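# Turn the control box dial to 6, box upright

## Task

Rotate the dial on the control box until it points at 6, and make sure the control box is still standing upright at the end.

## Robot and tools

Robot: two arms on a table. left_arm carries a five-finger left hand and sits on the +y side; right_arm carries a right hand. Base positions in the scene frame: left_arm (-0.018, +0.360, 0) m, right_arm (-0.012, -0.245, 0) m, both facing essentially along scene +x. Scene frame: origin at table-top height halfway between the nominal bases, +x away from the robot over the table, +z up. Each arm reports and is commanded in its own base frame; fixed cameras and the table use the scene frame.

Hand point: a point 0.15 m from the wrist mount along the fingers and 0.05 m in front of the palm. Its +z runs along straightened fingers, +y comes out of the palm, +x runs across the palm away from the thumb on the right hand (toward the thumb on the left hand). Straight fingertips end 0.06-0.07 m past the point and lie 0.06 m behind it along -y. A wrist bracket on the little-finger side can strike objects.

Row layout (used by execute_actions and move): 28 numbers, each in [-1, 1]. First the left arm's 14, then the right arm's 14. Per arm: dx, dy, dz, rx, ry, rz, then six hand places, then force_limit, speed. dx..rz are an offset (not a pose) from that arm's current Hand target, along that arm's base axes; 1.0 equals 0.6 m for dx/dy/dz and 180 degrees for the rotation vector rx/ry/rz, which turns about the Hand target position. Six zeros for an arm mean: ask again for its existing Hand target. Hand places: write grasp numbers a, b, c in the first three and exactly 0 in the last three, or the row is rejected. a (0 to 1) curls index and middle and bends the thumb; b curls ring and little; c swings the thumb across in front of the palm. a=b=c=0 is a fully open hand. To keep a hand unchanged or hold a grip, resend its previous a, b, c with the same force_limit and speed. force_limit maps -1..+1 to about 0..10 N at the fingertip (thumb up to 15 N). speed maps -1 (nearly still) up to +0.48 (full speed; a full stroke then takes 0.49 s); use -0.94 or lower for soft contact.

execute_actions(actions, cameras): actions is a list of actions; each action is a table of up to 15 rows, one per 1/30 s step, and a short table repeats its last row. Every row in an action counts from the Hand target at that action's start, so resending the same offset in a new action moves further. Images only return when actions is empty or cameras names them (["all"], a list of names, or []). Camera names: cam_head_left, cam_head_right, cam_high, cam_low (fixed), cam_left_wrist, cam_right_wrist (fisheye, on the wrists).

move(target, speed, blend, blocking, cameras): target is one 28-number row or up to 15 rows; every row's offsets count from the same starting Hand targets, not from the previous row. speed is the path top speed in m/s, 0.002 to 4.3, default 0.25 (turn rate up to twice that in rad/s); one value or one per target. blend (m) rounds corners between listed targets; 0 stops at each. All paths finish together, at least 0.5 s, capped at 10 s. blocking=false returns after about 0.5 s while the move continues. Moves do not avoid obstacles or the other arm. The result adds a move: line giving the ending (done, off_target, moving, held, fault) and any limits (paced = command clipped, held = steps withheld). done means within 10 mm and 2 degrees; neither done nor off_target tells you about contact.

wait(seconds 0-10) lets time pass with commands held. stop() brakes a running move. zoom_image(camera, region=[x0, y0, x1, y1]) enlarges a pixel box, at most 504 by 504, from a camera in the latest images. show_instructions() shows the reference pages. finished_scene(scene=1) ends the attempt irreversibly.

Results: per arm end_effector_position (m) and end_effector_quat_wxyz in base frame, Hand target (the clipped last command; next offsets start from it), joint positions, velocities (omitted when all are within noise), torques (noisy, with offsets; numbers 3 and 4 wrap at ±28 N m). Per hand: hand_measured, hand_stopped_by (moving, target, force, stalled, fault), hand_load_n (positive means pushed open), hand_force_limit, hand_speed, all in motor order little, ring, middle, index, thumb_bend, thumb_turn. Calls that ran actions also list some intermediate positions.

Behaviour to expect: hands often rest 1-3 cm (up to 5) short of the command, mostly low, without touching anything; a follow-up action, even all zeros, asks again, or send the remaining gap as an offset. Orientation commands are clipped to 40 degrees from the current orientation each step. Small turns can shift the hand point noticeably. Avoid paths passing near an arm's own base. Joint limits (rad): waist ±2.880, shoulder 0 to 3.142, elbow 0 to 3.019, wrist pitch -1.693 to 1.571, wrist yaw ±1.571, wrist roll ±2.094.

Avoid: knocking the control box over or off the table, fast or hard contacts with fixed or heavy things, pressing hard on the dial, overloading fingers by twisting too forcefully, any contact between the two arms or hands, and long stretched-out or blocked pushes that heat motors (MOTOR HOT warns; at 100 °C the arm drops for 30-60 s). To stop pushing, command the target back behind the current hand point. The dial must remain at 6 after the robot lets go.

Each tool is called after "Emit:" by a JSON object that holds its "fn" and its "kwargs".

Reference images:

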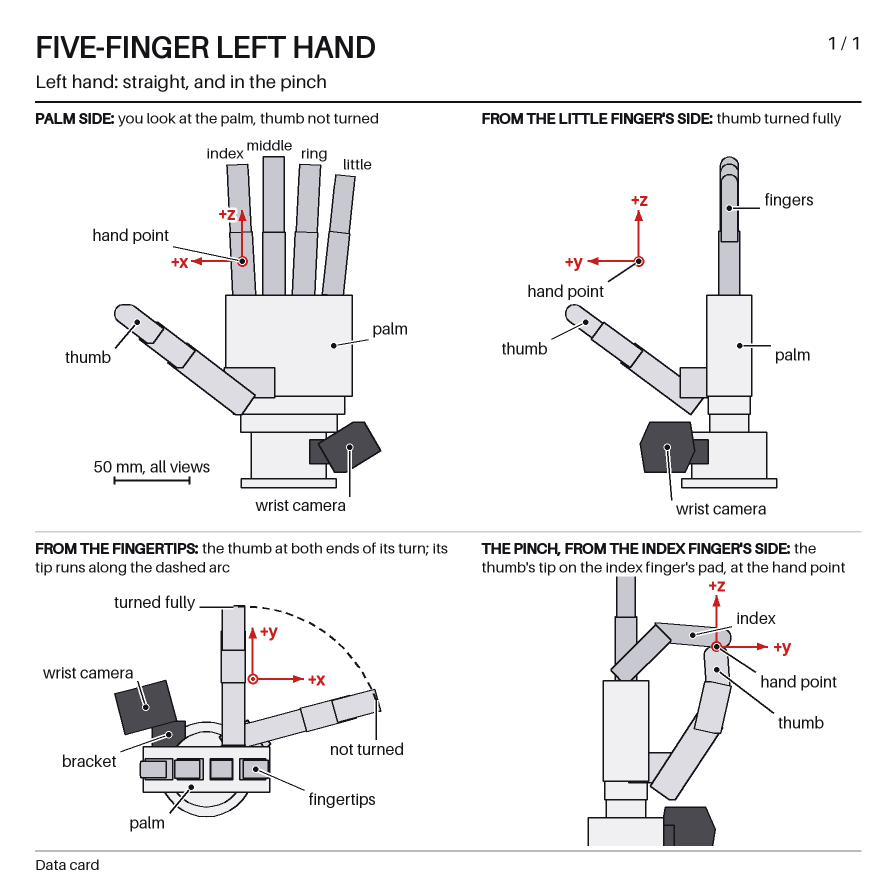

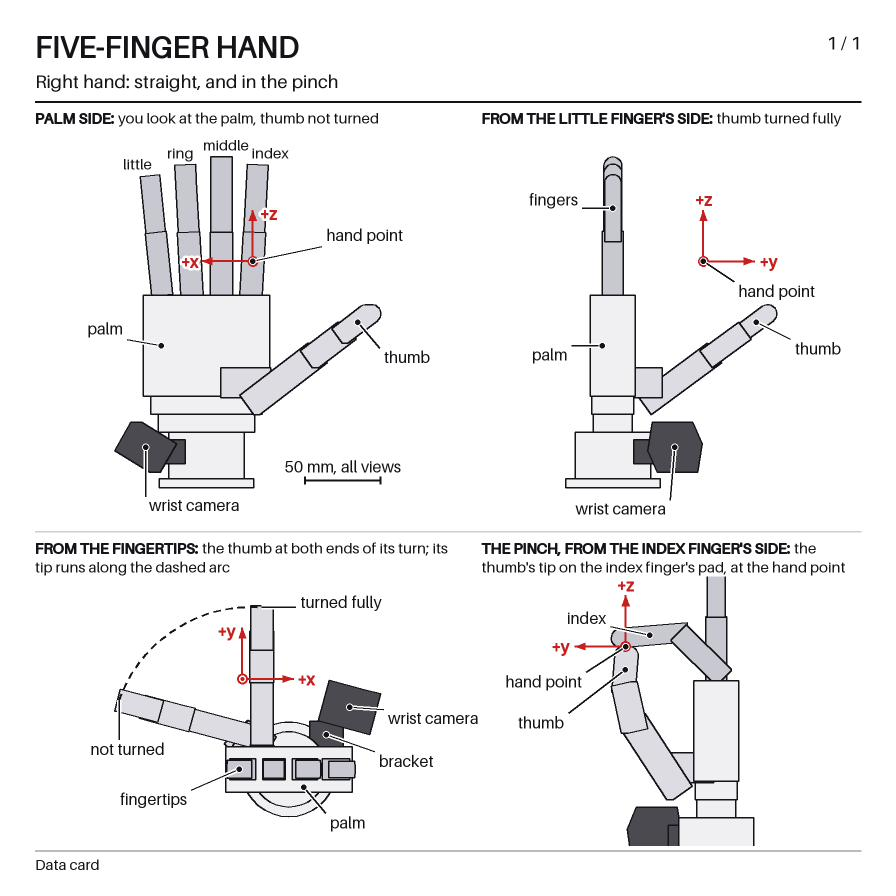

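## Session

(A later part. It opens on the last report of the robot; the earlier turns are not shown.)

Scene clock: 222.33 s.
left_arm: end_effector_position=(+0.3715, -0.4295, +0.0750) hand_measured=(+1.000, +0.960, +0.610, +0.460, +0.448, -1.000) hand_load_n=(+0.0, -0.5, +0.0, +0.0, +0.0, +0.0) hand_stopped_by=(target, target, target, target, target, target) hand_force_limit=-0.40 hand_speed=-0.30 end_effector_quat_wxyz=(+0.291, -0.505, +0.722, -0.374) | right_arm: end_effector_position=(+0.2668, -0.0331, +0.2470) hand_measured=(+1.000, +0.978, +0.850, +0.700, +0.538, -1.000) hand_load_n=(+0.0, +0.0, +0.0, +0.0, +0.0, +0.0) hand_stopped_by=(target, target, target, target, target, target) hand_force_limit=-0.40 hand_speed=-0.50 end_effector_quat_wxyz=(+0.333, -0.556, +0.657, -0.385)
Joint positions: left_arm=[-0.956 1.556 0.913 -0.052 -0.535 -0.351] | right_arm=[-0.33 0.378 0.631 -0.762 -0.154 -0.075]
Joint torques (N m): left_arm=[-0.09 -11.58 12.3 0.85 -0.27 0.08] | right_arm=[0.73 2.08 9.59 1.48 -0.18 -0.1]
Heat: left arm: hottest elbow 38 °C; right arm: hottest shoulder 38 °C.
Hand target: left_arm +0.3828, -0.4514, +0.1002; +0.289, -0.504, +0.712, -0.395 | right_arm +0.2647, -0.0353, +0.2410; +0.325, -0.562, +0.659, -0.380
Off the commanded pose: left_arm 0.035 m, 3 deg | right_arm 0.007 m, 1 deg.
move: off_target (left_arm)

Emit:
{"fn": "move", "kwargs": {"target": [[0.006,-0.006,-0.002,0,0,0,0.27,0,1,0,0,0,-0.4,-0.3,0,0,0,0,0,0,0.15,0,1,0,0,0,-0.4,-0.5]], "speed": 0.05, "cameras": ["cam_left_wrist","cam_low"]}}

Emit:
{"fn": "zoom_image", "kwargs": {"camera": "cam_left_wrist", "region": [200, 180, 400, 350]}}

Emit:
{"fn": "zoom_image", "kwargs": {"camera": "cam_low", "region": [345, 200, 435, 275]}}

Scene clock: 223.77 s.
left_arm: end_effector_position=(+0.3747, -0.4340, +0.0812) hand_measured=(+1.000, +0.960, +0.610, +0.460, +0.448, -1.000) hand_load_n=(+0.0, +0.0, +0.0, +0.0, +0.0, +0.0) hand_stopped_by=(target, target, target, target, target, target) hand_force_limit=-0.40 hand_speed=-0.30 end_effector_quat_wxyz=(+0.291, -0.505, +0.719, -0.379) | right_arm: end_effector_position=(+0.2668, -0.0331, +0.2470) hand_measured=(+1.000, +0.978, +0.850, +0.700, +0.538, -1.000) hand_load_n=(+0.0, +0.0, +0.0, +0.0, +0.0, +0.0) hand_stopped_by=(target, target, target, target, target, target) hand_force_limit=-0.40 hand_speed=-0.50 end_effector_quat_wxyz=(+0.333, -0.556, +0.657, -0.385)
Joint positions: left_arm=[-0.956 1.556 0.926 -0.052 -0.535 -0.351] | right_arm=[-0.33 0.378 0.631 -0.762 -0.154 -0.075]
Joint torques (N m): left_arm=[-0.09 -10.58 12.41 0.88 -0.23 0.11] | right_arm=[0.79 2.02 9.62 1.48 -0.18 -0.1]
Heat: left arm: hottest elbow 39 °C; right arm: hottest shoulder 38 °C.
Hand target: left_arm +0.3864, -0.4550, +0.0990; +0.289, -0.504, +0.712, -0.395 | right_arm +0.2647, -0.0353, +0.2410; +0.325, -0.562, +0.659, -0.380
Off the commanded pose: left_arm 0.030 m, 2 deg | right_arm 0.007 m, 1 deg.
move: off_target (left_arm)
camera_calibration:
cam_left_wrist: T_world_to_cam=[[0.393966, -0.41764, 0.81876, -0.396214], [-0.765558, -0.642068, 0.0408552, 0.0107984], [0.508637, -0.642904, -0.572681, -0.304591], [0, 0, 0, 1]] pos_world=[0.319288, -0.354364, 0.149529]
Images, in order (width x height): cam_low 672x504, cam_left_wrist 616x616.

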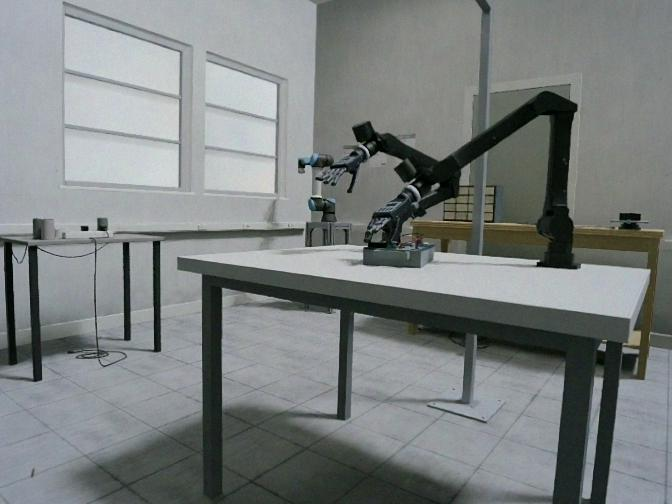

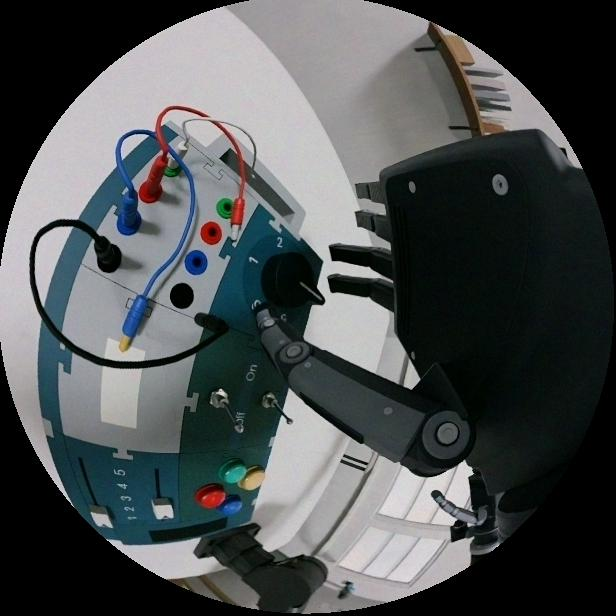

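Scaled by 2.520 from the camera's 616x616 image, which has a finer 880x880 frame.

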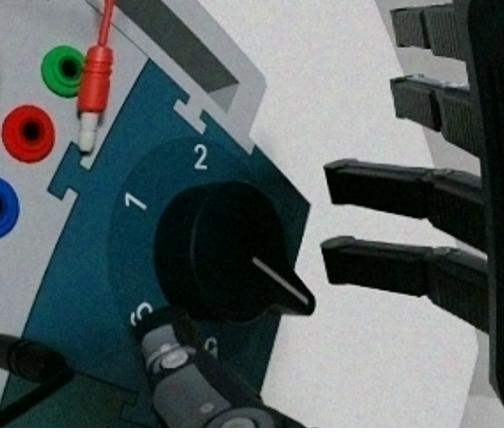

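Scaled by 5.600 from the camera's 672x504 image, which has a finer 960x720 frame.

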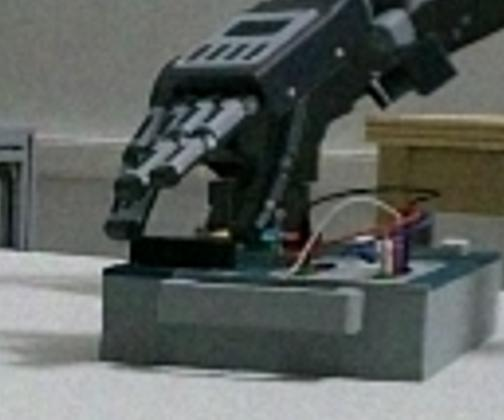

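Emit:
{"fn": "move", "kwargs": {"target": [[-0.0245,0.0265,-0.042,0,0,0,0.27,0,1,0,0,0,-0.4,-0.3,0,0,0,0,0,0,0.15,0,1,0,0,0,-0.4,-0.5]], "speed": 0.05, "cameras": ["cam_left_wrist","cam_low"]}}

Emit:
{"fn": "zoom_image", "kwargs": {"camera": "cam_left_wrist", "region": [200, 180, 400, 350]}}

Emit:
{"fn": "zoom_image", "kwargs": {"camera": "cam_low", "region": [345, 200, 435, 275]}}

Scene clock: 225.43 s.
left_arm: end_effector_position=(+0.3739, -0.4329, +0.0774) hand_measured=(+1.000, +0.960, +0.610, +0.460, +0.448, -1.000) hand_load_n=(+0.0, -0.5, +0.0, +0.0, +0.0, +0.0) hand_stopped_by=(target, target, target, target, target, target) hand_force_limit=-0.40 hand_speed=-0.30 end_effector_quat_wxyz=(+0.291, -0.505, +0.713, -0.389) | right_arm: end_effector_position=(+0.2668, -0.0331, +0.2470) hand_measured=(+1.000, +0.978, +0.850, +0.700, +0.538, -1.000) hand_load_n=(+0.0, +0.0, +0.0, +0.0, +0.0, +0.0) hand_stopped_by=(target, target, target, target, target, target) hand_force_limit=-0.40 hand_speed=-0.50 end_effector_quat_wxyz=(+0.333, -0.556, +0.657, -0.385)
Joint positions: left_arm=[-0.956 1.556 0.9 -0.004 -0.535 -0.351] | right_arm=[-0.33 0.378 0.631 -0.762 -0.154 -0.075]
Joint torques (N m): left_arm=[-0.56 -10.87 7.65 2.02 -0.42 0.05] | right_arm=[0.79 2.02 9.62 1.5 -0.18 -0.1]
Heat: left arm: hottest elbow 39 °C; right arm: hottest shoulder 38 °C.
Hand target: left_arm +0.3716, -0.4391, +0.0738; +0.289, -0.504, +0.712, -0.395 | right_arm +0.2647, -0.0353, +0.2410; +0.325, -0.562, +0.659, -0.380
Off the commanded pose: left_arm 0.008 m, 1 deg | right_arm 0.007 m, 1 deg.
move: done
camera_calibration:
cam_left_wrist: T_world_to_cam=[[0.383421, -0.402737, 0.831139, -0.382855], [-0.766092, -0.641314, 0.0426581, 0.0114747], [0.515841, -0.653085, -0.554427, -0.314227], [0, 0, 0, 1]] pos_world=[0.317676, -0.352048, 0.1435]
Images, in order (width x height): cam_low 672x504, cam_left_wrist 616x616.

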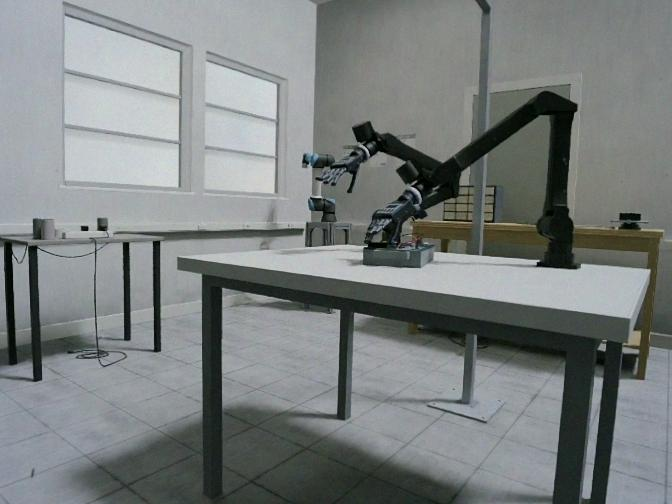

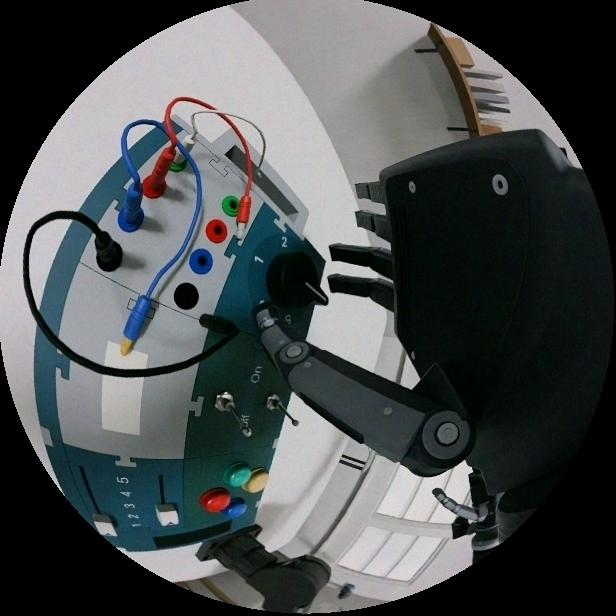

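Scaled by 2.520 from the camera's 616x616 image, which has a finer 880x880 frame.

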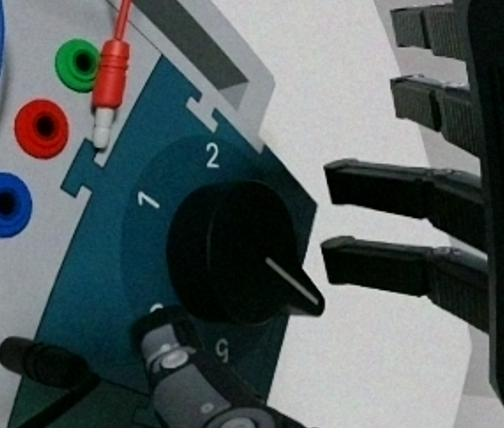

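Scaled by 5.600 from the camera's 672x504 image, which has a finer 960x720 frame.

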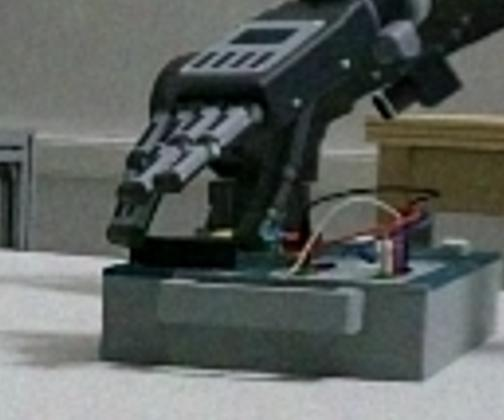

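Emit:
{"fn": "move", "kwargs": {"target": [[0,0.0005,-0.006,0,0,0,0.27,0,1,0,0,0,-0.4,-0.3,0,0,0,0,0,0,0.15,0,1,0,0,0,-0.4,-0.5]], "speed": 0.05}}

Scene clock: 226.40 s.
left_arm: end_effector_position=(+0.3751, -0.4345, +0.0781) hand_measured=(+1.000, +0.960, +0.610, +0.460, +0.448, -1.000) hand_load_n=(+0.0, -0.5, +0.0, +0.0, +0.0, +0.0) hand_stopped_by=(target, target, target, target, target, target) hand_force_limit=-0.40 hand_speed=-0.30 end_effector_quat_wxyz=(+0.291, -0.505, +0.711, -0.393) | right_arm: end_effector_position=(+0.2668, -0.0331, +0.2470) hand_measured=(+1.000, +0.978, +0.850, +0.700, +0.538, -1.000) hand_load_n=(+0.0, +0.0, +0.0, +0.0, +0.0, +0.0) hand_stopped_by=(target, target, target, target, target, target) hand_force_limit=-0.40 hand_speed=-0.50 end_effector_quat_wxyz=(+0.333, -0.556, +0.657, -0.385)
Joint positions: left_arm=[-0.956 1.559 0.9 0.006 -0.535 -0.351] | right_arm=[-0.33 0.378 0.631 -0.762 -0.154 -0.075]
Joint torques (N m): left_arm=[-0.21 -10.34 7.31 2.04 -0.41 0.05] | right_arm=[0.73 2.02 9.62 1.48 -0.19 -0.1]
Heat: left arm: hottest elbow 39 °C; right arm: hottest shoulder 38 °C.
Hand target: left_arm +0.3717, -0.4388, +0.0702; +0.289, -0.504, +0.712, -0.395 | right_arm +0.2647, -0.0353, +0.2410; +0.325, -0.562, +0.659, -0.380
Off the commanded pose: left_arm 0.010 m, 0 deg | right_arm 0.007 m, 1 deg.
move: done

Emit:
{"fn": "move", "kwargs": {"target": [[-0.004,0.0055,-0.003,0,0,0,0.27,0,1,0,0,0,-0.4,-0.3,0,0,0,0,0,0,0.15,0,1,0,0,0,-0.4,-0.5]], "speed": 0.05}}

Scene clock: 227.30 s.
left_arm: end_effector_position=(+0.3719, -0.4300, +0.0714) hand_measured=(+1.000, +0.960, +0.610, +0.460, +0.448, -1.000) hand_load_n=(+0.0, +0.0, +0.0, +0.0, +0.0, +0.0) hand_stopped_by=(target, target, target, target, target, target) hand_force_limit=-0.40 hand_speed=-0.30 end_effector_quat_wxyz=(+0.291, -0.505, +0.713, -0.389) | right_arm: end_effector_position=(+0.2668, -0.0331, +0.2470) hand_measured=(+1.000, +0.978, +0.850, +0.700, +0.538, -1.000) hand_load_n=(+0.0, +0.0, +0.0, +0.0, +0.0, +0.0) hand_stopped_by=(target, target, target, target, target, target) hand_force_limit=-0.40 hand_speed=-0.50 end_effector_quat_wxyz=(+0.333, -0.556, +0.657, -0.385)
Joint positions: left_arm=[-0.956 1.559 0.884 0.014 -0.535 -0.351] | right_arm=[-0.33 0.378 0.631 -0.762 -0.154 -0.075]
Joint torques (N m): left_arm=[-0.44 -10.99 7.45 2.07 -0.41 0.03] | right_arm=[0.79 2.02 9.62 1.48 -0.18 -0.1]
Heat: left arm: hottest elbow 39 °C; right arm: hottest shoulder 38 °C.
Hand target: left_arm +0.3693, -0.4356, +0.0683; +0.289, -0.504, +0.712, -0.395 | right_arm +0.2647, -0.0353, +0.2410; +0.325, -0.562, +0.659, -0.380
Off the commanded pose: left_arm 0.007 m, 1 deg | right_arm 0.007 m, 1 deg.
move: done

Emit:
{"fn": "move", "kwargs": {"target": [[0,0,0,0,0,0,0.45,0,1,0,0,0,-0.4,-0.82,0,0,0,0,0,0,0.15,0,1,0,0,0,-0.4,-0.5]], "speed": 0.05, "cameras": ["cam_left_wrist","cam_low"]}}

Emit:
{"fn": "zoom_image", "kwargs": {"camera": "cam_left_wrist", "region": [200, 180, 400, 350]}}

Emit:
{"fn": "zoom_image", "kwargs": {"camera": "cam_low", "region": [345, 200, 435, 275]}}

Scene clock: 228.50 s.
left_arm: end_effector_position=(+0.3743, -0.4315, +0.0743) hand_measured=(+1.000, +0.932, +0.250, +0.214, +0.312, -1.000) hand_load_n=(+0.0, +0.0, +1.5, +1.0, +0.5, +0.0) hand_stopped_by=(target, target, target, force, target, target) hand_force_limit=-0.40 hand_speed=-0.82 end_effector_quat_wxyz=(+0.293, -0.506, +0.708, -0.395) | right_arm: end_effector_position=(+0.2668, -0.0331, +0.2470) hand_measured=(+1.000, +0.978, +0.850, +0.700, +0.538, -1.000) hand_load_n=(+0.0, +0.0, +0.0, +0.0, +0.0, +0.0) hand_stopped_by=(target, target, target, target, target, target) hand_force_limit=-0.40 hand_speed=-0.50 end_effector_quat_wxyz=(+0.333, -0.556, +0.657, -0.385)
Joint positions: left_arm=[-0.956 1.559 0.884 0.028 -0.541 -0.352] | right_arm=[-0.33 0.378 0.631 -0.762 -0.154 -0.075]
Joint torques (N m): left_arm=[-0.56 -10.99 7.43 1.51 -0.17 0.07] | right_arm=[0.79 2.02 9.62 1.48 -0.19 -0.1]
Heat: left arm: hottest elbow 39 °C; right arm: hottest shoulder 38 °C.
Hand target: left_arm +0.3692, -0.4356, +0.0683; +0.289, -0.504, +0.712, -0.395 | right_arm +0.2647, -0.0353, +0.2410; +0.325, -0.562, +0.659, -0.380
Off the commanded pose: left_arm 0.009 m, 1 deg | right_arm 0.007 m, 1 deg.
move: done
camera_calibration:
cam_left_wrist: T_world_to_cam=[[0.37653, -0.392656, 0.839075, -0.37361], [-0.763185, -0.644898, 0.0406867, 0.0103052], [0.525141, -0.655689, -0.542492, -0.320726], [0, 0, 0, 1]] pos_world=[0.316966, -0.350351, 0.139076]
Images, in order (width x height): cam_low 672x504, cam_left_wrist 616x616.

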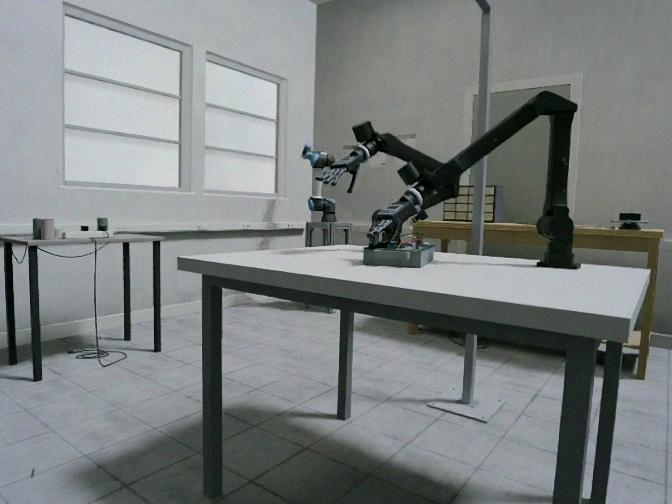

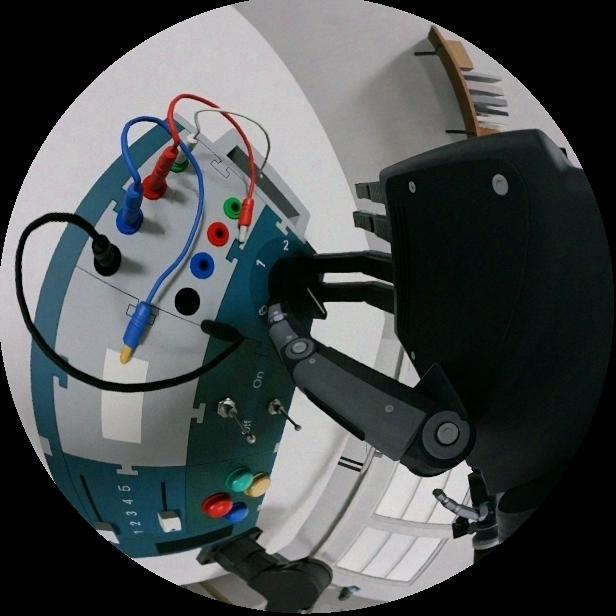

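Scaled by 2.520 from the camera's 616x616 image, which has a finer 880x880 frame.

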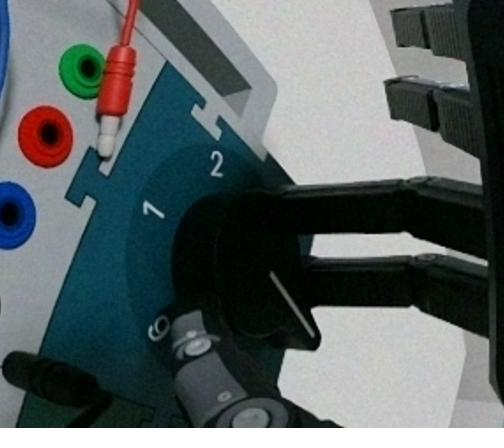

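Scaled by 5.600 from the camera's 672x504 image, which has a finer 960x720 frame.

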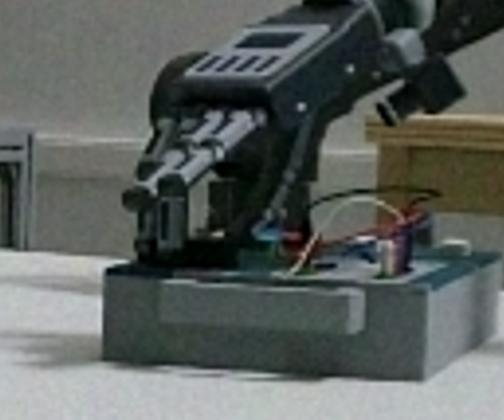

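Emit:
{"fn": "move", "kwargs": {"target": [[0,0,0,0,0,0,0.53,0,1,0,0,0,-0.3,-0.82,0,0,0,0,0,0,0.15,0,1,0,0,0,-0.4,-0.5]], "speed": 0.05}}

Scene clock: 229.20 s.
left_arm: end_effector_position=(+0.3747, -0.4317, +0.0747) hand_measured=(+1.000, +0.920, +0.206, +0.152, +0.292, -1.000) hand_load_n=(+0.0, +0.0, +4.5, +4.0, +6.0, -1.5) hand_stopped_by=(target, target, force, force, force, target) hand_force_limit=-0.30 hand_speed=-0.82 end_effector_quat_wxyz=(+0.294, -0.506, +0.708, -0.395) | right_arm: end_effector_position=(+0.2668, -0.0331, +0.2470) hand_measured=(+1.000, +0.978, +0.850, +0.700, +0.538, -1.000) hand_load_n=(+0.0, +0.0, +0.0, +0.0, +0.0, +0.0) hand_stopped_by=(target, target, target, target, target, target) hand_force_limit=-0.40 hand_speed=-0.50 end_effector_quat_wxyz=(+0.333, -0.556, +0.657, -0.385)
Joint positions: left_arm=[-0.956 1.559 0.884 0.03 -0.542 -0.352] | right_arm=[-0.33 0.378 0.631 -0.762 -0.154 -0.075]
Joint torques (N m): left_arm=[-0.85 -10.93 7.36 1.55 -0.15 0.06] | right_arm=[0.79 2.08 9.63 1.5 -0.19 -0.1]
Heat: left arm: hottest elbow 39 °C; right arm: hottest shoulder 38 °C.
Hand target: left_arm +0.3693, -0.4356, +0.0683; +0.289, -0.504, +0.712, -0.395 | right_arm +0.2647, -0.0353, +0.2410; +0.325, -0.562, +0.659, -0.380
Off the commanded pose: left_arm 0.009 m, 1 deg | right_arm 0.007 m, 1 deg.
move: done

Emit:
{"fn": "move", "kwargs": {"target": [[-0.0052,0.0135,0,0,0,-0.1389,0.53,0,1,0,0,0,-0.3,-0.82,0,0,0,0,0,0,0.15,0,1,0,0,0,-0.4,-0.5]], "speed": 0.12, "cameras": ["cam_left_wrist","cam_low"]}}

Emit:
{"fn": "zoom_image", "kwargs": {"camera": "cam_left_wrist", "region": [200, 180, 400, 350]}}

Emit:
{"fn": "zoom_image", "kwargs": {"camera": "cam_low", "region": [345, 200, 435, 275]}}

Scene clock: 232.10 s.
left_arm: end_effector_position=(+0.3681, -0.4327, +0.0739) hand_measured=(+1.000, +0.920, +0.206, +0.152, +0.292, -1.000) hand_load_n=(+0.0, +0.0, +4.0, +3.0, +6.0, -2.0) hand_stopped_by=(target, target, force, force, force, target) hand_force_limit=-0.30 hand_speed=-0.82 end_effector_quat_wxyz=(+0.198, -0.340, +0.802, -0.450) | right_arm: end_effector_position=(+0.2668, -0.0331, +0.2470) hand_measured=(+1.000, +0.978, +0.850, +0.700, +0.538, -1.000) hand_load_n=(+0.0, +0.0, +0.0, +0.0, +0.0, +0.0) hand_stopped_by=(target, target, target, target, target, target) hand_force_limit=-0.40 hand_speed=-0.50 end_effector_quat_wxyz=(+0.333, -0.556, +0.657, -0.385)
Joint positions: left_arm=[-0.83 1.535 0.832 0.159 -0.063 -0.026] | right_arm=[-0.33 0.378 0.631 -0.762 -0.154 -0.075]
Joint torques (N m): left_arm=[0.85 -11.58 6.48 1.8 0.18 0.15] | right_arm=[0.79 2.02 9.62 1.48 -0.18 -0.1]
Heat: left arm: hottest elbow 38 °C; right arm: hottest shoulder 38 °C.
Hand target: left_arm +0.3660, -0.4275, +0.0683; +0.197, -0.338, +0.804, -0.448 | right_arm +0.2647, -0.0353, +0.2410; +0.325, -0.562, +0.659, -0.380
Off the commanded pose: left_arm 0.008 m, 0 deg | right_arm 0.007 m, 1 deg.
move: done
camera_calibration:
cam_left_wrist: T_world_to_cam=[[0.175752, -0.512562, 0.840471, -0.349429], [-0.965518, -0.256315, 0.0455861, 0.246933], [0.19206, -0.819502, -0.539935, -0.266974], [0, 0, 0, 1]] pos_world=[0.351106, -0.334597, 0.13828]
Images, in order (width x height): cam_low 672x504, cam_left_wrist 616x616.

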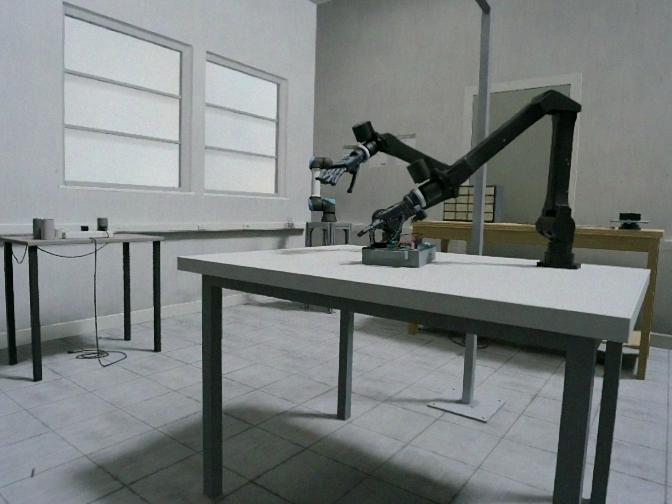

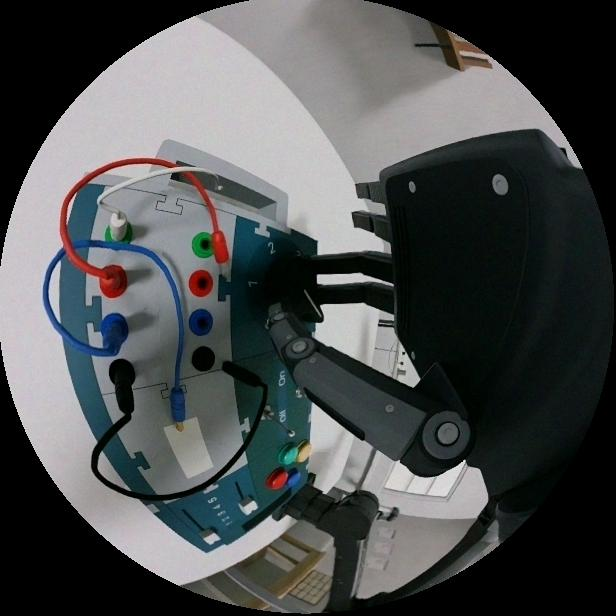

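Scaled by 2.520 from the camera's 616x616 image, which has a finer 880x880 frame.

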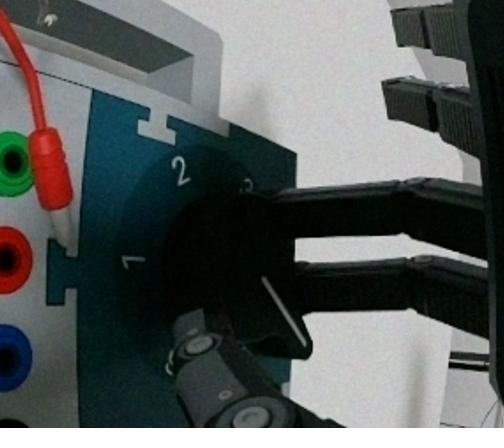

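Scaled by 5.600 from the camera's 672x504 image, which has a finer 960x720 frame.

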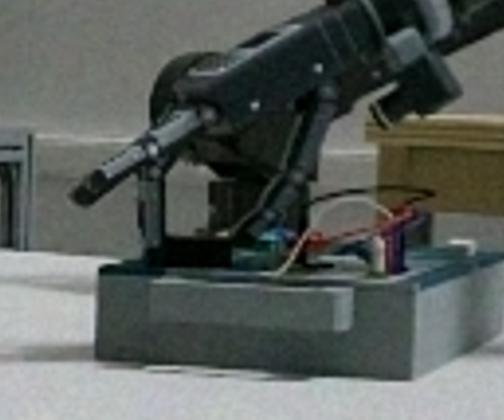

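Emit:
{"fn": "move", "kwargs": {"target": [[-0.0018,0.010,0,0,0,-0.0889,0.53,0,1,0,0,0,-0.3,-0.82,0,0,0,0,0,0,0.15,0,1,0,0,0,-0.4,-0.5]], "speed": 0.12, "cameras": ["cam_left_wrist","cam_low"]}}

Emit:
{"fn": "zoom_image", "kwargs": {"camera": "cam_left_wrist", "region": [200, 180, 400, 350]}}

Emit:
{"fn": "zoom_image", "kwargs": {"camera": "cam_low", "region": [345, 200, 435, 275]}}

Scene clock: 234.80 s.
left_arm: end_effector_position=(+0.3620, -0.4245, +0.0739) hand_measured=(+1.000, +0.920, +0.206, +0.152, +0.292, -1.000) hand_load_n=(+0.0, +0.0, +7.0, +0.0, +3.5, +2.0) hand_stopped_by=(target, target, force, force, force, target) hand_force_limit=-0.30 hand_speed=-0.82 end_effector_quat_wxyz=(+0.136, -0.221, +0.839, -0.479) | right_arm: end_effector_position=(+0.2668, -0.0331, +0.2470) hand_measured=(+1.000, +0.978, +0.850, +0.700, +0.538, -1.000) hand_load_n=(+0.0, +0.0, +0.0, +0.0, +0.0, +0.0) hand_stopped_by=(target, target, target, target, target, target) hand_force_limit=-0.40 hand_speed=-0.50 end_effector_quat_wxyz=(+0.333, -0.556, +0.657, -0.385)
Joint positions: left_arm=[-0.741 1.539 0.832 0.158 0.253 0.171] | right_arm=[-0.33 0.378 0.631 -0.762 -0.154 -0.075]
Joint torques (N m): left_arm=[0.91 -10.34 8.34 0.76 0.3 0.2] | right_arm=[0.79 2.02 9.62 1.48 -0.19 -0.1]
Heat: left arm: hottest elbow 38 °C; right arm: hottest shoulder 38 °C.
Hand target: left_arm +0.3651, -0.4214, +0.0683; +0.133, -0.222, +0.843, -0.471 | right_arm +0.2647, -0.0353, +0.2410; +0.325, -0.562, +0.659, -0.380
Off the commanded pose: left_arm 0.007 m, 1 deg | right_arm 0.007 m, 1 deg.
move: done
camera_calibration:
cam_left_wrist: T_world_to_cam=[[0.0158126, -0.533775, 0.845479, -0.295729], [-0.999151, 0.0237451, 0.0336776, 0.375219], [-0.0380522, -0.845293, -0.532946, -0.187166], [0, 0, 0, 1]] pos_world=[0.372455, -0.324972, 0.137647]
Images, in order (width x height): cam_low 672x504, cam_left_wrist 616x616.

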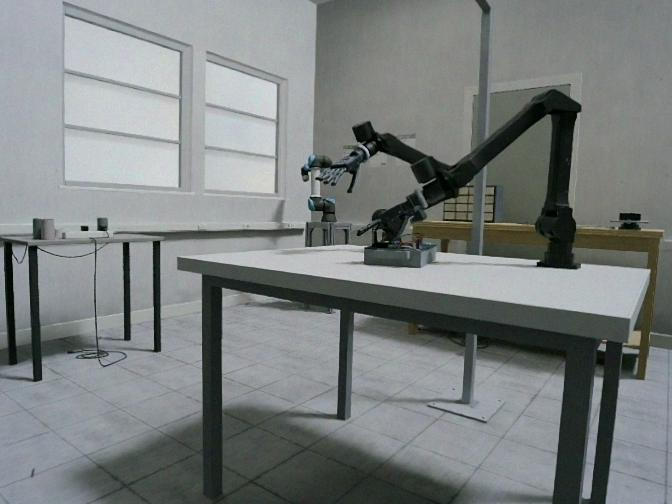

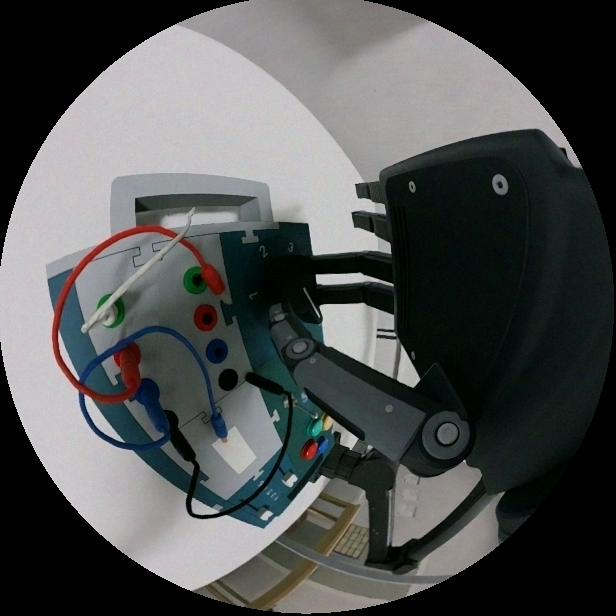

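Scaled by 2.520 from the camera's 616x616 image, which has a finer 880x880 frame.

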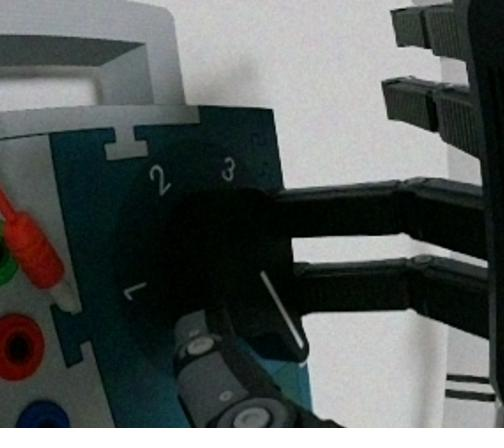

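Scaled by 5.600 from the camera's 672x504 image, which has a finer 960x720 frame.

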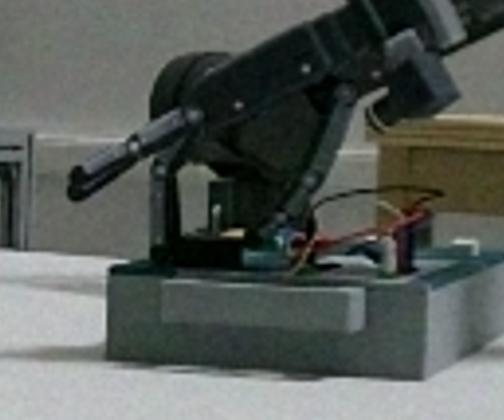

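Emit:
{"fn": "move", "kwargs": {"target": [[0,0,0,0,0,0,0.12,0,1,0,0,0,-0.4,-0.6,0,0,0,0,0,0,0.15,0,1,0,0,0,-0.4,-0.5]], "speed": 0.12, "cameras": ["cam_left_wrist"]}}

Emit:
{"fn": "zoom_image", "kwargs": {"camera": "cam_left_wrist", "region": [200, 180, 400, 350]}}

Scene clock: 236.60 s.
left_arm: end_effector_position=(+0.3603, -0.4239, +0.0727) hand_measured=(+1.000, +0.982, +0.910, +0.760, +0.560, -1.000) hand_load_n=(+0.0, +0.0, +0.0, +0.0, +0.0, +0.0) hand_stopped_by=(target, target, target, target, target, target) hand_force_limit=-0.40 hand_speed=-0.60 end_effector_quat_wxyz=(+0.133, -0.221, +0.840, -0.477) | right_arm: end_effector_position=(+0.2668, -0.0331, +0.2470) hand_measured=(+1.000, +0.978, +0.850, +0.700, +0.538, -1.000) hand_load_n=(+0.0, +0.0, -0.5, +0.0, +0.0, +0.0) hand_stopped_by=(target, target, target, target, target, target) hand_force_limit=-0.40 hand_speed=-0.50 end_effector_quat_wxyz=(+0.333, -0.556, +0.657, -0.385)
Joint positions: left_arm=[-0.741 1.539 0.832 0.151 0.257 0.171] | right_arm=[-0.33 0.378 0.631 -0.762 -0.154 -0.075]
Joint torques (N m): left_arm=[1.08 -10.64 8.32 1.09 0.18 0.16] | right_arm=[0.79 1.96 9.61 1.5 -0.19 -0.1]
Heat: left arm: hottest elbow 38 °C; right arm: hottest shoulder 38 °C.
Hand target: left_arm +0.3650, -0.4215, +0.0684; +0.133, -0.222, +0.843, -0.471 | right_arm +0.2647, -0.0353, +0.2410; +0.325, -0.562, +0.659, -0.380
Off the commanded pose: left_arm 0.007 m, 1 deg | right_arm 0.007 m, 1 deg.
move: done
camera_calibration:
cam_left_wrist: T_world_to_cam=[[0.0190207, -0.536892, 0.843437, -0.29673], [-0.998821, 0.0274805, 0.0400177, 0.374577], [-0.0446633, -0.843203, -0.535736, -0.183898], [0, 0, 0, 1]] pos_world=[0.371566, -0.324669, 0.136763]
Images, in order (width x height): cam_left_wrist 616x616.

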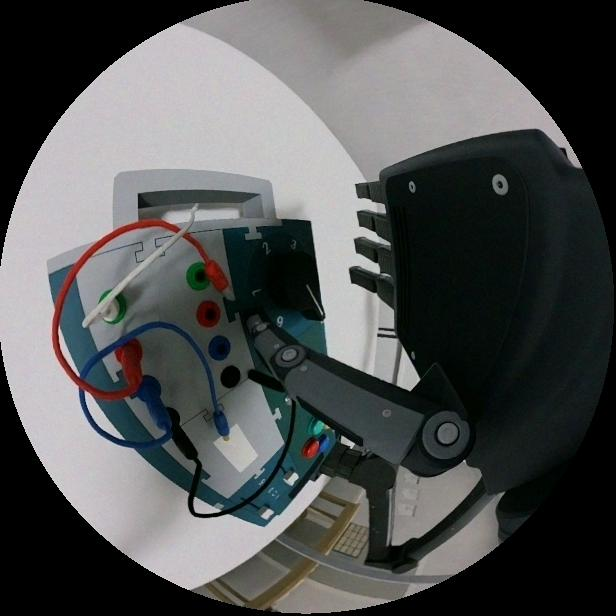

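Scaled by 2.520 from the camera's 616x616 image, which has a finer 880x880 frame.

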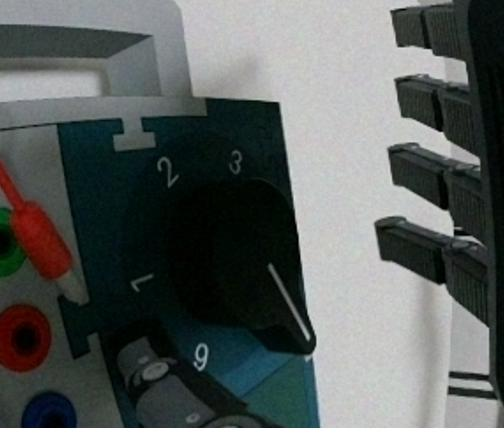

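Emit:
{"fn": "move", "kwargs": {"target": [[0,0.0142,0.02,0,0,-0.1111,0.12,0,1,0,0,0,-0.4,-0.6,0,0,0,0,0,0,0.15,0,1,0,0,0,-0.4,-0.5]], "speed": 0.12, "cameras": ["cam_left_wrist","cam_low"]}}

Emit:
{"fn": "zoom_image", "kwargs": {"camera": "cam_left_wrist", "region": [200, 180, 400, 350]}}

Emit:
{"fn": "zoom_image", "kwargs": {"camera": "cam_low", "region": [345, 200, 435, 275]}}

Scene clock: 239.87 s.
left_arm: end_effector_position=(+0.3442, -0.4074, +0.0732) hand_measured=(+1.000, +0.982, +0.910, +0.760, +0.560, -1.000) hand_load_n=(+0.0, +0.0, +0.0, +0.0, -1.5, +1.0) hand_stopped_by=(target, target, target, target, target, target) hand_force_limit=-0.40 hand_speed=-0.60 end_effector_quat_wxyz=(+0.038, -0.075, +0.871, -0.485) | right_arm: end_effector_position=(+0.2668, -0.0331, +0.2470) hand_measured=(+1.000, +0.978, +0.850, +0.700, +0.538, -1.000) hand_load_n=(+0.0, +0.0, +0.0, +0.0, +0.0, +0.0) hand_stopped_by=(target, target, target, target, target, target) hand_force_limit=-0.40 hand_speed=-0.50 end_effector_quat_wxyz=(+0.333, -0.556, +0.657, -0.385)
Joint positions: left_arm=[-0.653 1.565 0.902 -0.043 0.62 0.452] | right_arm=[-0.33 0.378 0.631 -0.762 -0.154 -0.075]
Joint torques (N m): left_arm=[1.44 -9.88 11.48 0.66 0.21 0.23] | right_arm=[0.79 2.02 9.62 1.48 -0.18 -0.1]
Heat: left arm: hottest elbow 38 °C; right arm: hottest shoulder 38 °C.
Hand target: left_arm +0.3650, -0.4129, +0.0802; +0.049, -0.073, +0.869, -0.487 | right_arm +0.2647, -0.0353, +0.2410; +0.325, -0.562, +0.659, -0.380
Off the commanded pose: left_arm 0.023 m, 1 deg | right_arm 0.007 m, 1 deg.
move: off_target (left_arm)
camera_calibration:
cam_left_wrist: T_world_to_cam=[[-0.148976, -0.524268, 0.838421, -0.224572], [-0.926488, 0.370323, 0.0669402, 0.470716], [-0.345581, -0.766814, -0.540897, -0.0354194], [0, 0, 0, 1]] pos_world=[0.390416, -0.319213, 0.137618]
Images, in order (width x height): cam_low 672x504, cam_left_wrist 616x616.

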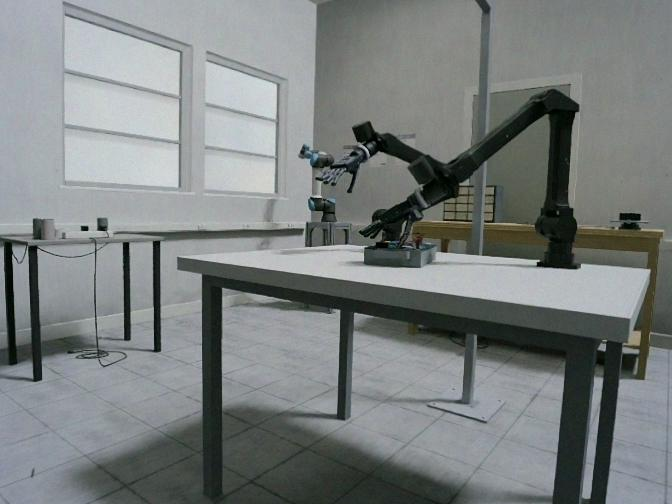

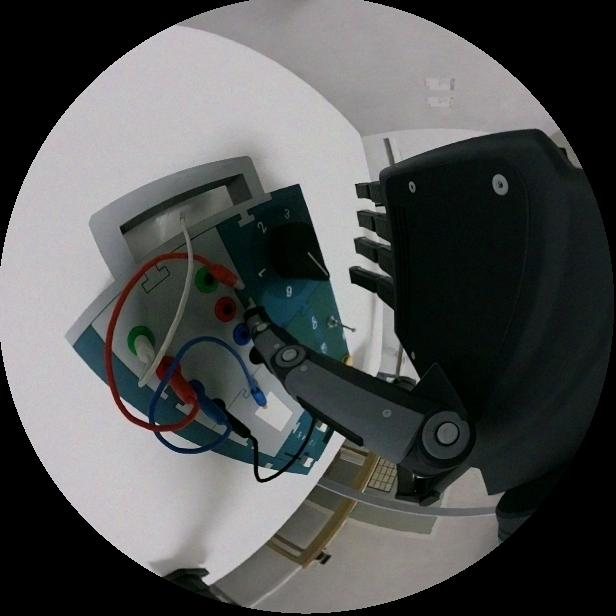

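Scaled by 2.520 from the camera's 616x616 image, which has a finer 880x880 frame.

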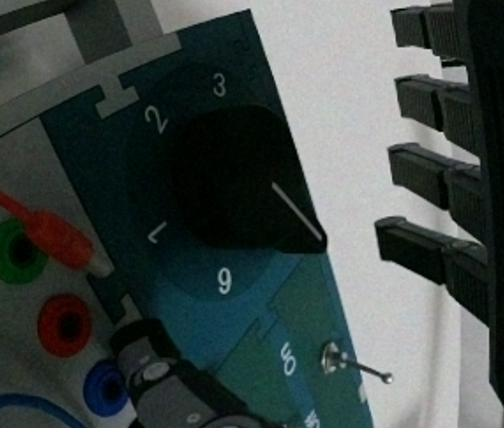

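Scaled by 5.600 from the camera's 672x504 image, which has a finer 960x720 frame.

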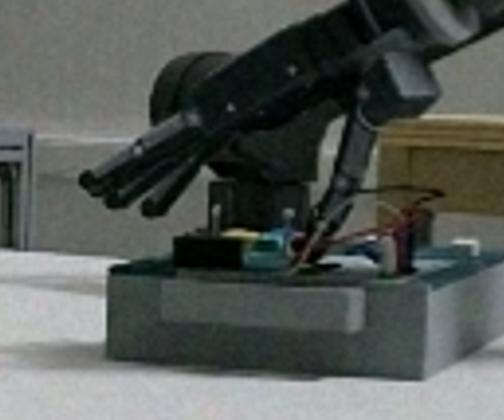

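Emit:
{"fn": "move", "kwargs": {"target": [[0.0225,-0.009,0.004,0,0,0,0.12,0,1,0,0,0,-0.4,-0.6,0,0,0,0,0,0,0.15,0,1,0,0,0,-0.4,-0.5]], "speed": 0.08}}

Scene clock: 241.27 s.
left_arm: end_effector_position=(+0.3555, -0.4095, +0.0716) hand_measured=(+1.000, +0.982, +0.910, +0.760, +0.560, -1.000) hand_load_n=(+0.0, -0.5, +0.0, +0.0, +0.0, +1.0) hand_stopped_by=(target, target, target, target, target, target) hand_force_limit=-0.40 hand_speed=-0.60 end_effector_quat_wxyz=(+0.035, -0.078, +0.873, -0.481) | right_arm: end_effector_position=(+0.2668, -0.0331, +0.2470) hand_measured=(+1.000, +0.978, +0.850, +0.700, +0.538, -1.000) hand_load_n=(+0.0, +0.0, +0.0, +0.0, +0.0, +0.0) hand_stopped_by=(target, target, target, target, target, target) hand_force_limit=-0.40 hand_speed=-0.50 end_effector_quat_wxyz=(+0.333, -0.556, +0.657, -0.385)
Joint positions: left_arm=[-0.642 1.593 0.939 -0.067 0.626 0.46] | right_arm=[-0.33 0.378 0.631 -0.762 -0.154 -0.075]
Joint torques (N m): left_arm=[1.08 -10.81 12.03 0.83 0.25 0.21] | right_arm=[0.79 2.02 9.62 1.47 -0.18 -0.1]
Heat: left arm: hottest elbow 38 °C; right arm: hottest shoulder 38 °C.
Hand target: left_arm +0.3785, -0.4183, +0.0827; +0.049, -0.073, +0.869, -0.487 | right_arm +0.2647, -0.0353, +0.2410; +0.325, -0.562, +0.659, -0.380
Off the commanded pose: left_arm 0.027 m, 2 deg | right_arm 0.007 m, 1 deg.
move: off_target (left_arm)

Emit:
{"fn": "move", "kwargs": {"target": [[0.0145,-0.0085,0.006,0,0,0,0.27,0,1,0,0,0,-0.4,-0.3,0,0,0,0,0,0,0.15,0,1,0,0,0,-0.4,-0.5]], "speed": 0.08, "cameras": ["cam_left_wrist","cam_low"]}}

Emit:
{"fn": "zoom_image", "kwargs": {"camera": "cam_left_wrist", "region": [200, 180, 400, 350]}}

Emit:
{"fn": "zoom_image", "kwargs": {"camera": "cam_low", "region": [345, 200, 435, 275]}}

Scene clock: 242.37 s.
left_arm: end_effector_position=(+0.3641, -0.4137, +0.0718) hand_measured=(+1.000, +0.960, +0.610, +0.460, +0.448, -1.000) hand_load_n=(+0.0, +0.0, +0.0, +0.0, +0.0, -0.5) hand_stopped_by=(target, target, target, target, target, target) hand_force_limit=-0.40 hand_speed=-0.30 end_effector_quat_wxyz=(+0.035, -0.078, +0.874, -0.479) | right_arm: end_effector_position=(+0.2668, -0.0331, +0.2470) hand_measured=(+1.000, +0.978, +0.850, +0.700, +0.538, -1.000) hand_load_n=(+0.0, +0.0, +0.0, +0.0, +0.0, +0.0) hand_stopped_by=(target, target, target, target, target, target) hand_force_limit=-0.40 hand_speed=-0.50 end_effector_quat_wxyz=(+0.333, -0.556, +0.657, -0.385)
Joint positions: left_arm=[-0.64 1.615 0.97 -0.084 0.626 0.466] | right_arm=[-0.33 0.378 0.631 -0.762 -0.154 -0.075]
Joint torques (N m): left_arm=[0.85 -11.4 12.12 0.81 0.31 0.15] | right_arm=[0.73 2.02 9.62 1.48 -0.18 -0.1]
Heat: left arm: hottest elbow 39 °C; right arm: hottest shoulder 38 °C.
Hand target: left_arm +0.3872, -0.4234, +0.0863; +0.049, -0.073, +0.869, -0.487 | right_arm +0.2647, -0.0353, +0.2410; +0.325, -0.562, +0.659, -0.380
Off the commanded pose: left_arm 0.029 m, 2 deg | right_arm 0.007 m, 1 deg.
move: off_target (left_arm)
camera_calibration:
cam_left_wrist: T_world_to_cam=[[-0.140682, -0.535285, 0.832874, -0.230893], [-0.926332, 0.368093, 0.0801044, 0.489669], [-0.349454, -0.760248, -0.547635, -0.0294498], [0, 0, 0, 1]] pos_world=[0.410822, -0.326226, 0.136952]
Images, in order (width x height): cam_low 672x504, cam_left_wrist 616x616.

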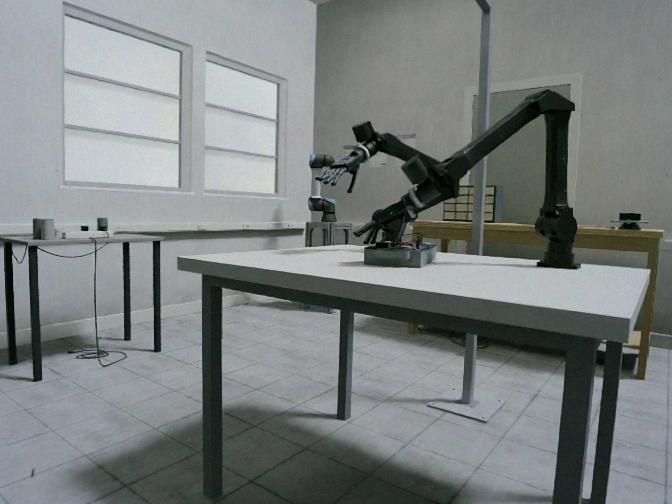

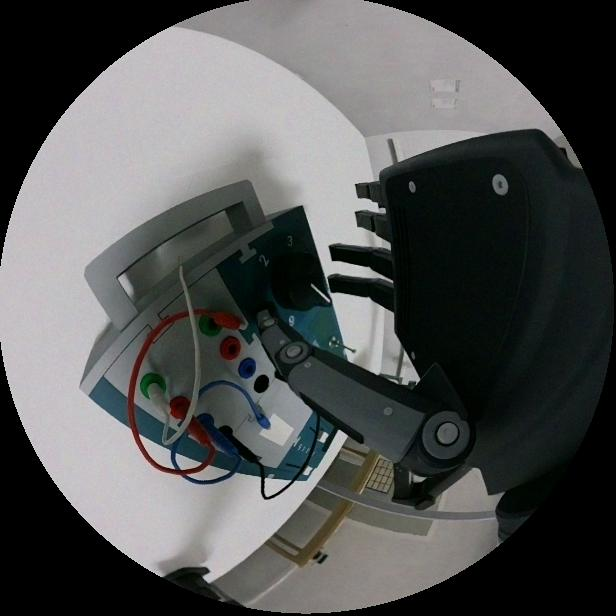

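Scaled by 2.520 from the camera's 616x616 image, which has a finer 880x880 frame.

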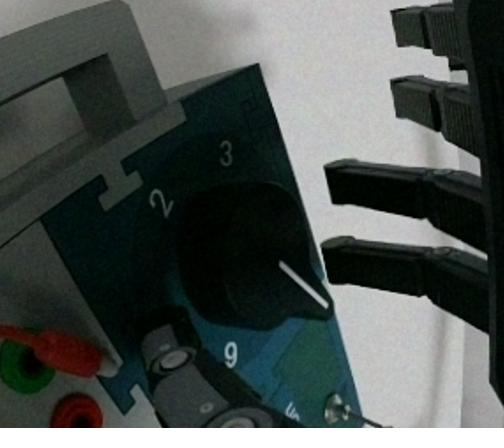

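Scaled by 5.600 from the camera's 672x504 image, which has a finer 960x720 frame.

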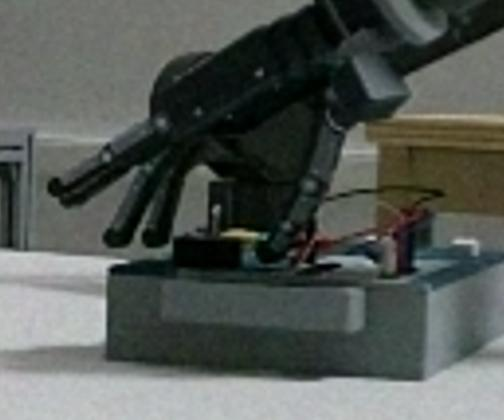

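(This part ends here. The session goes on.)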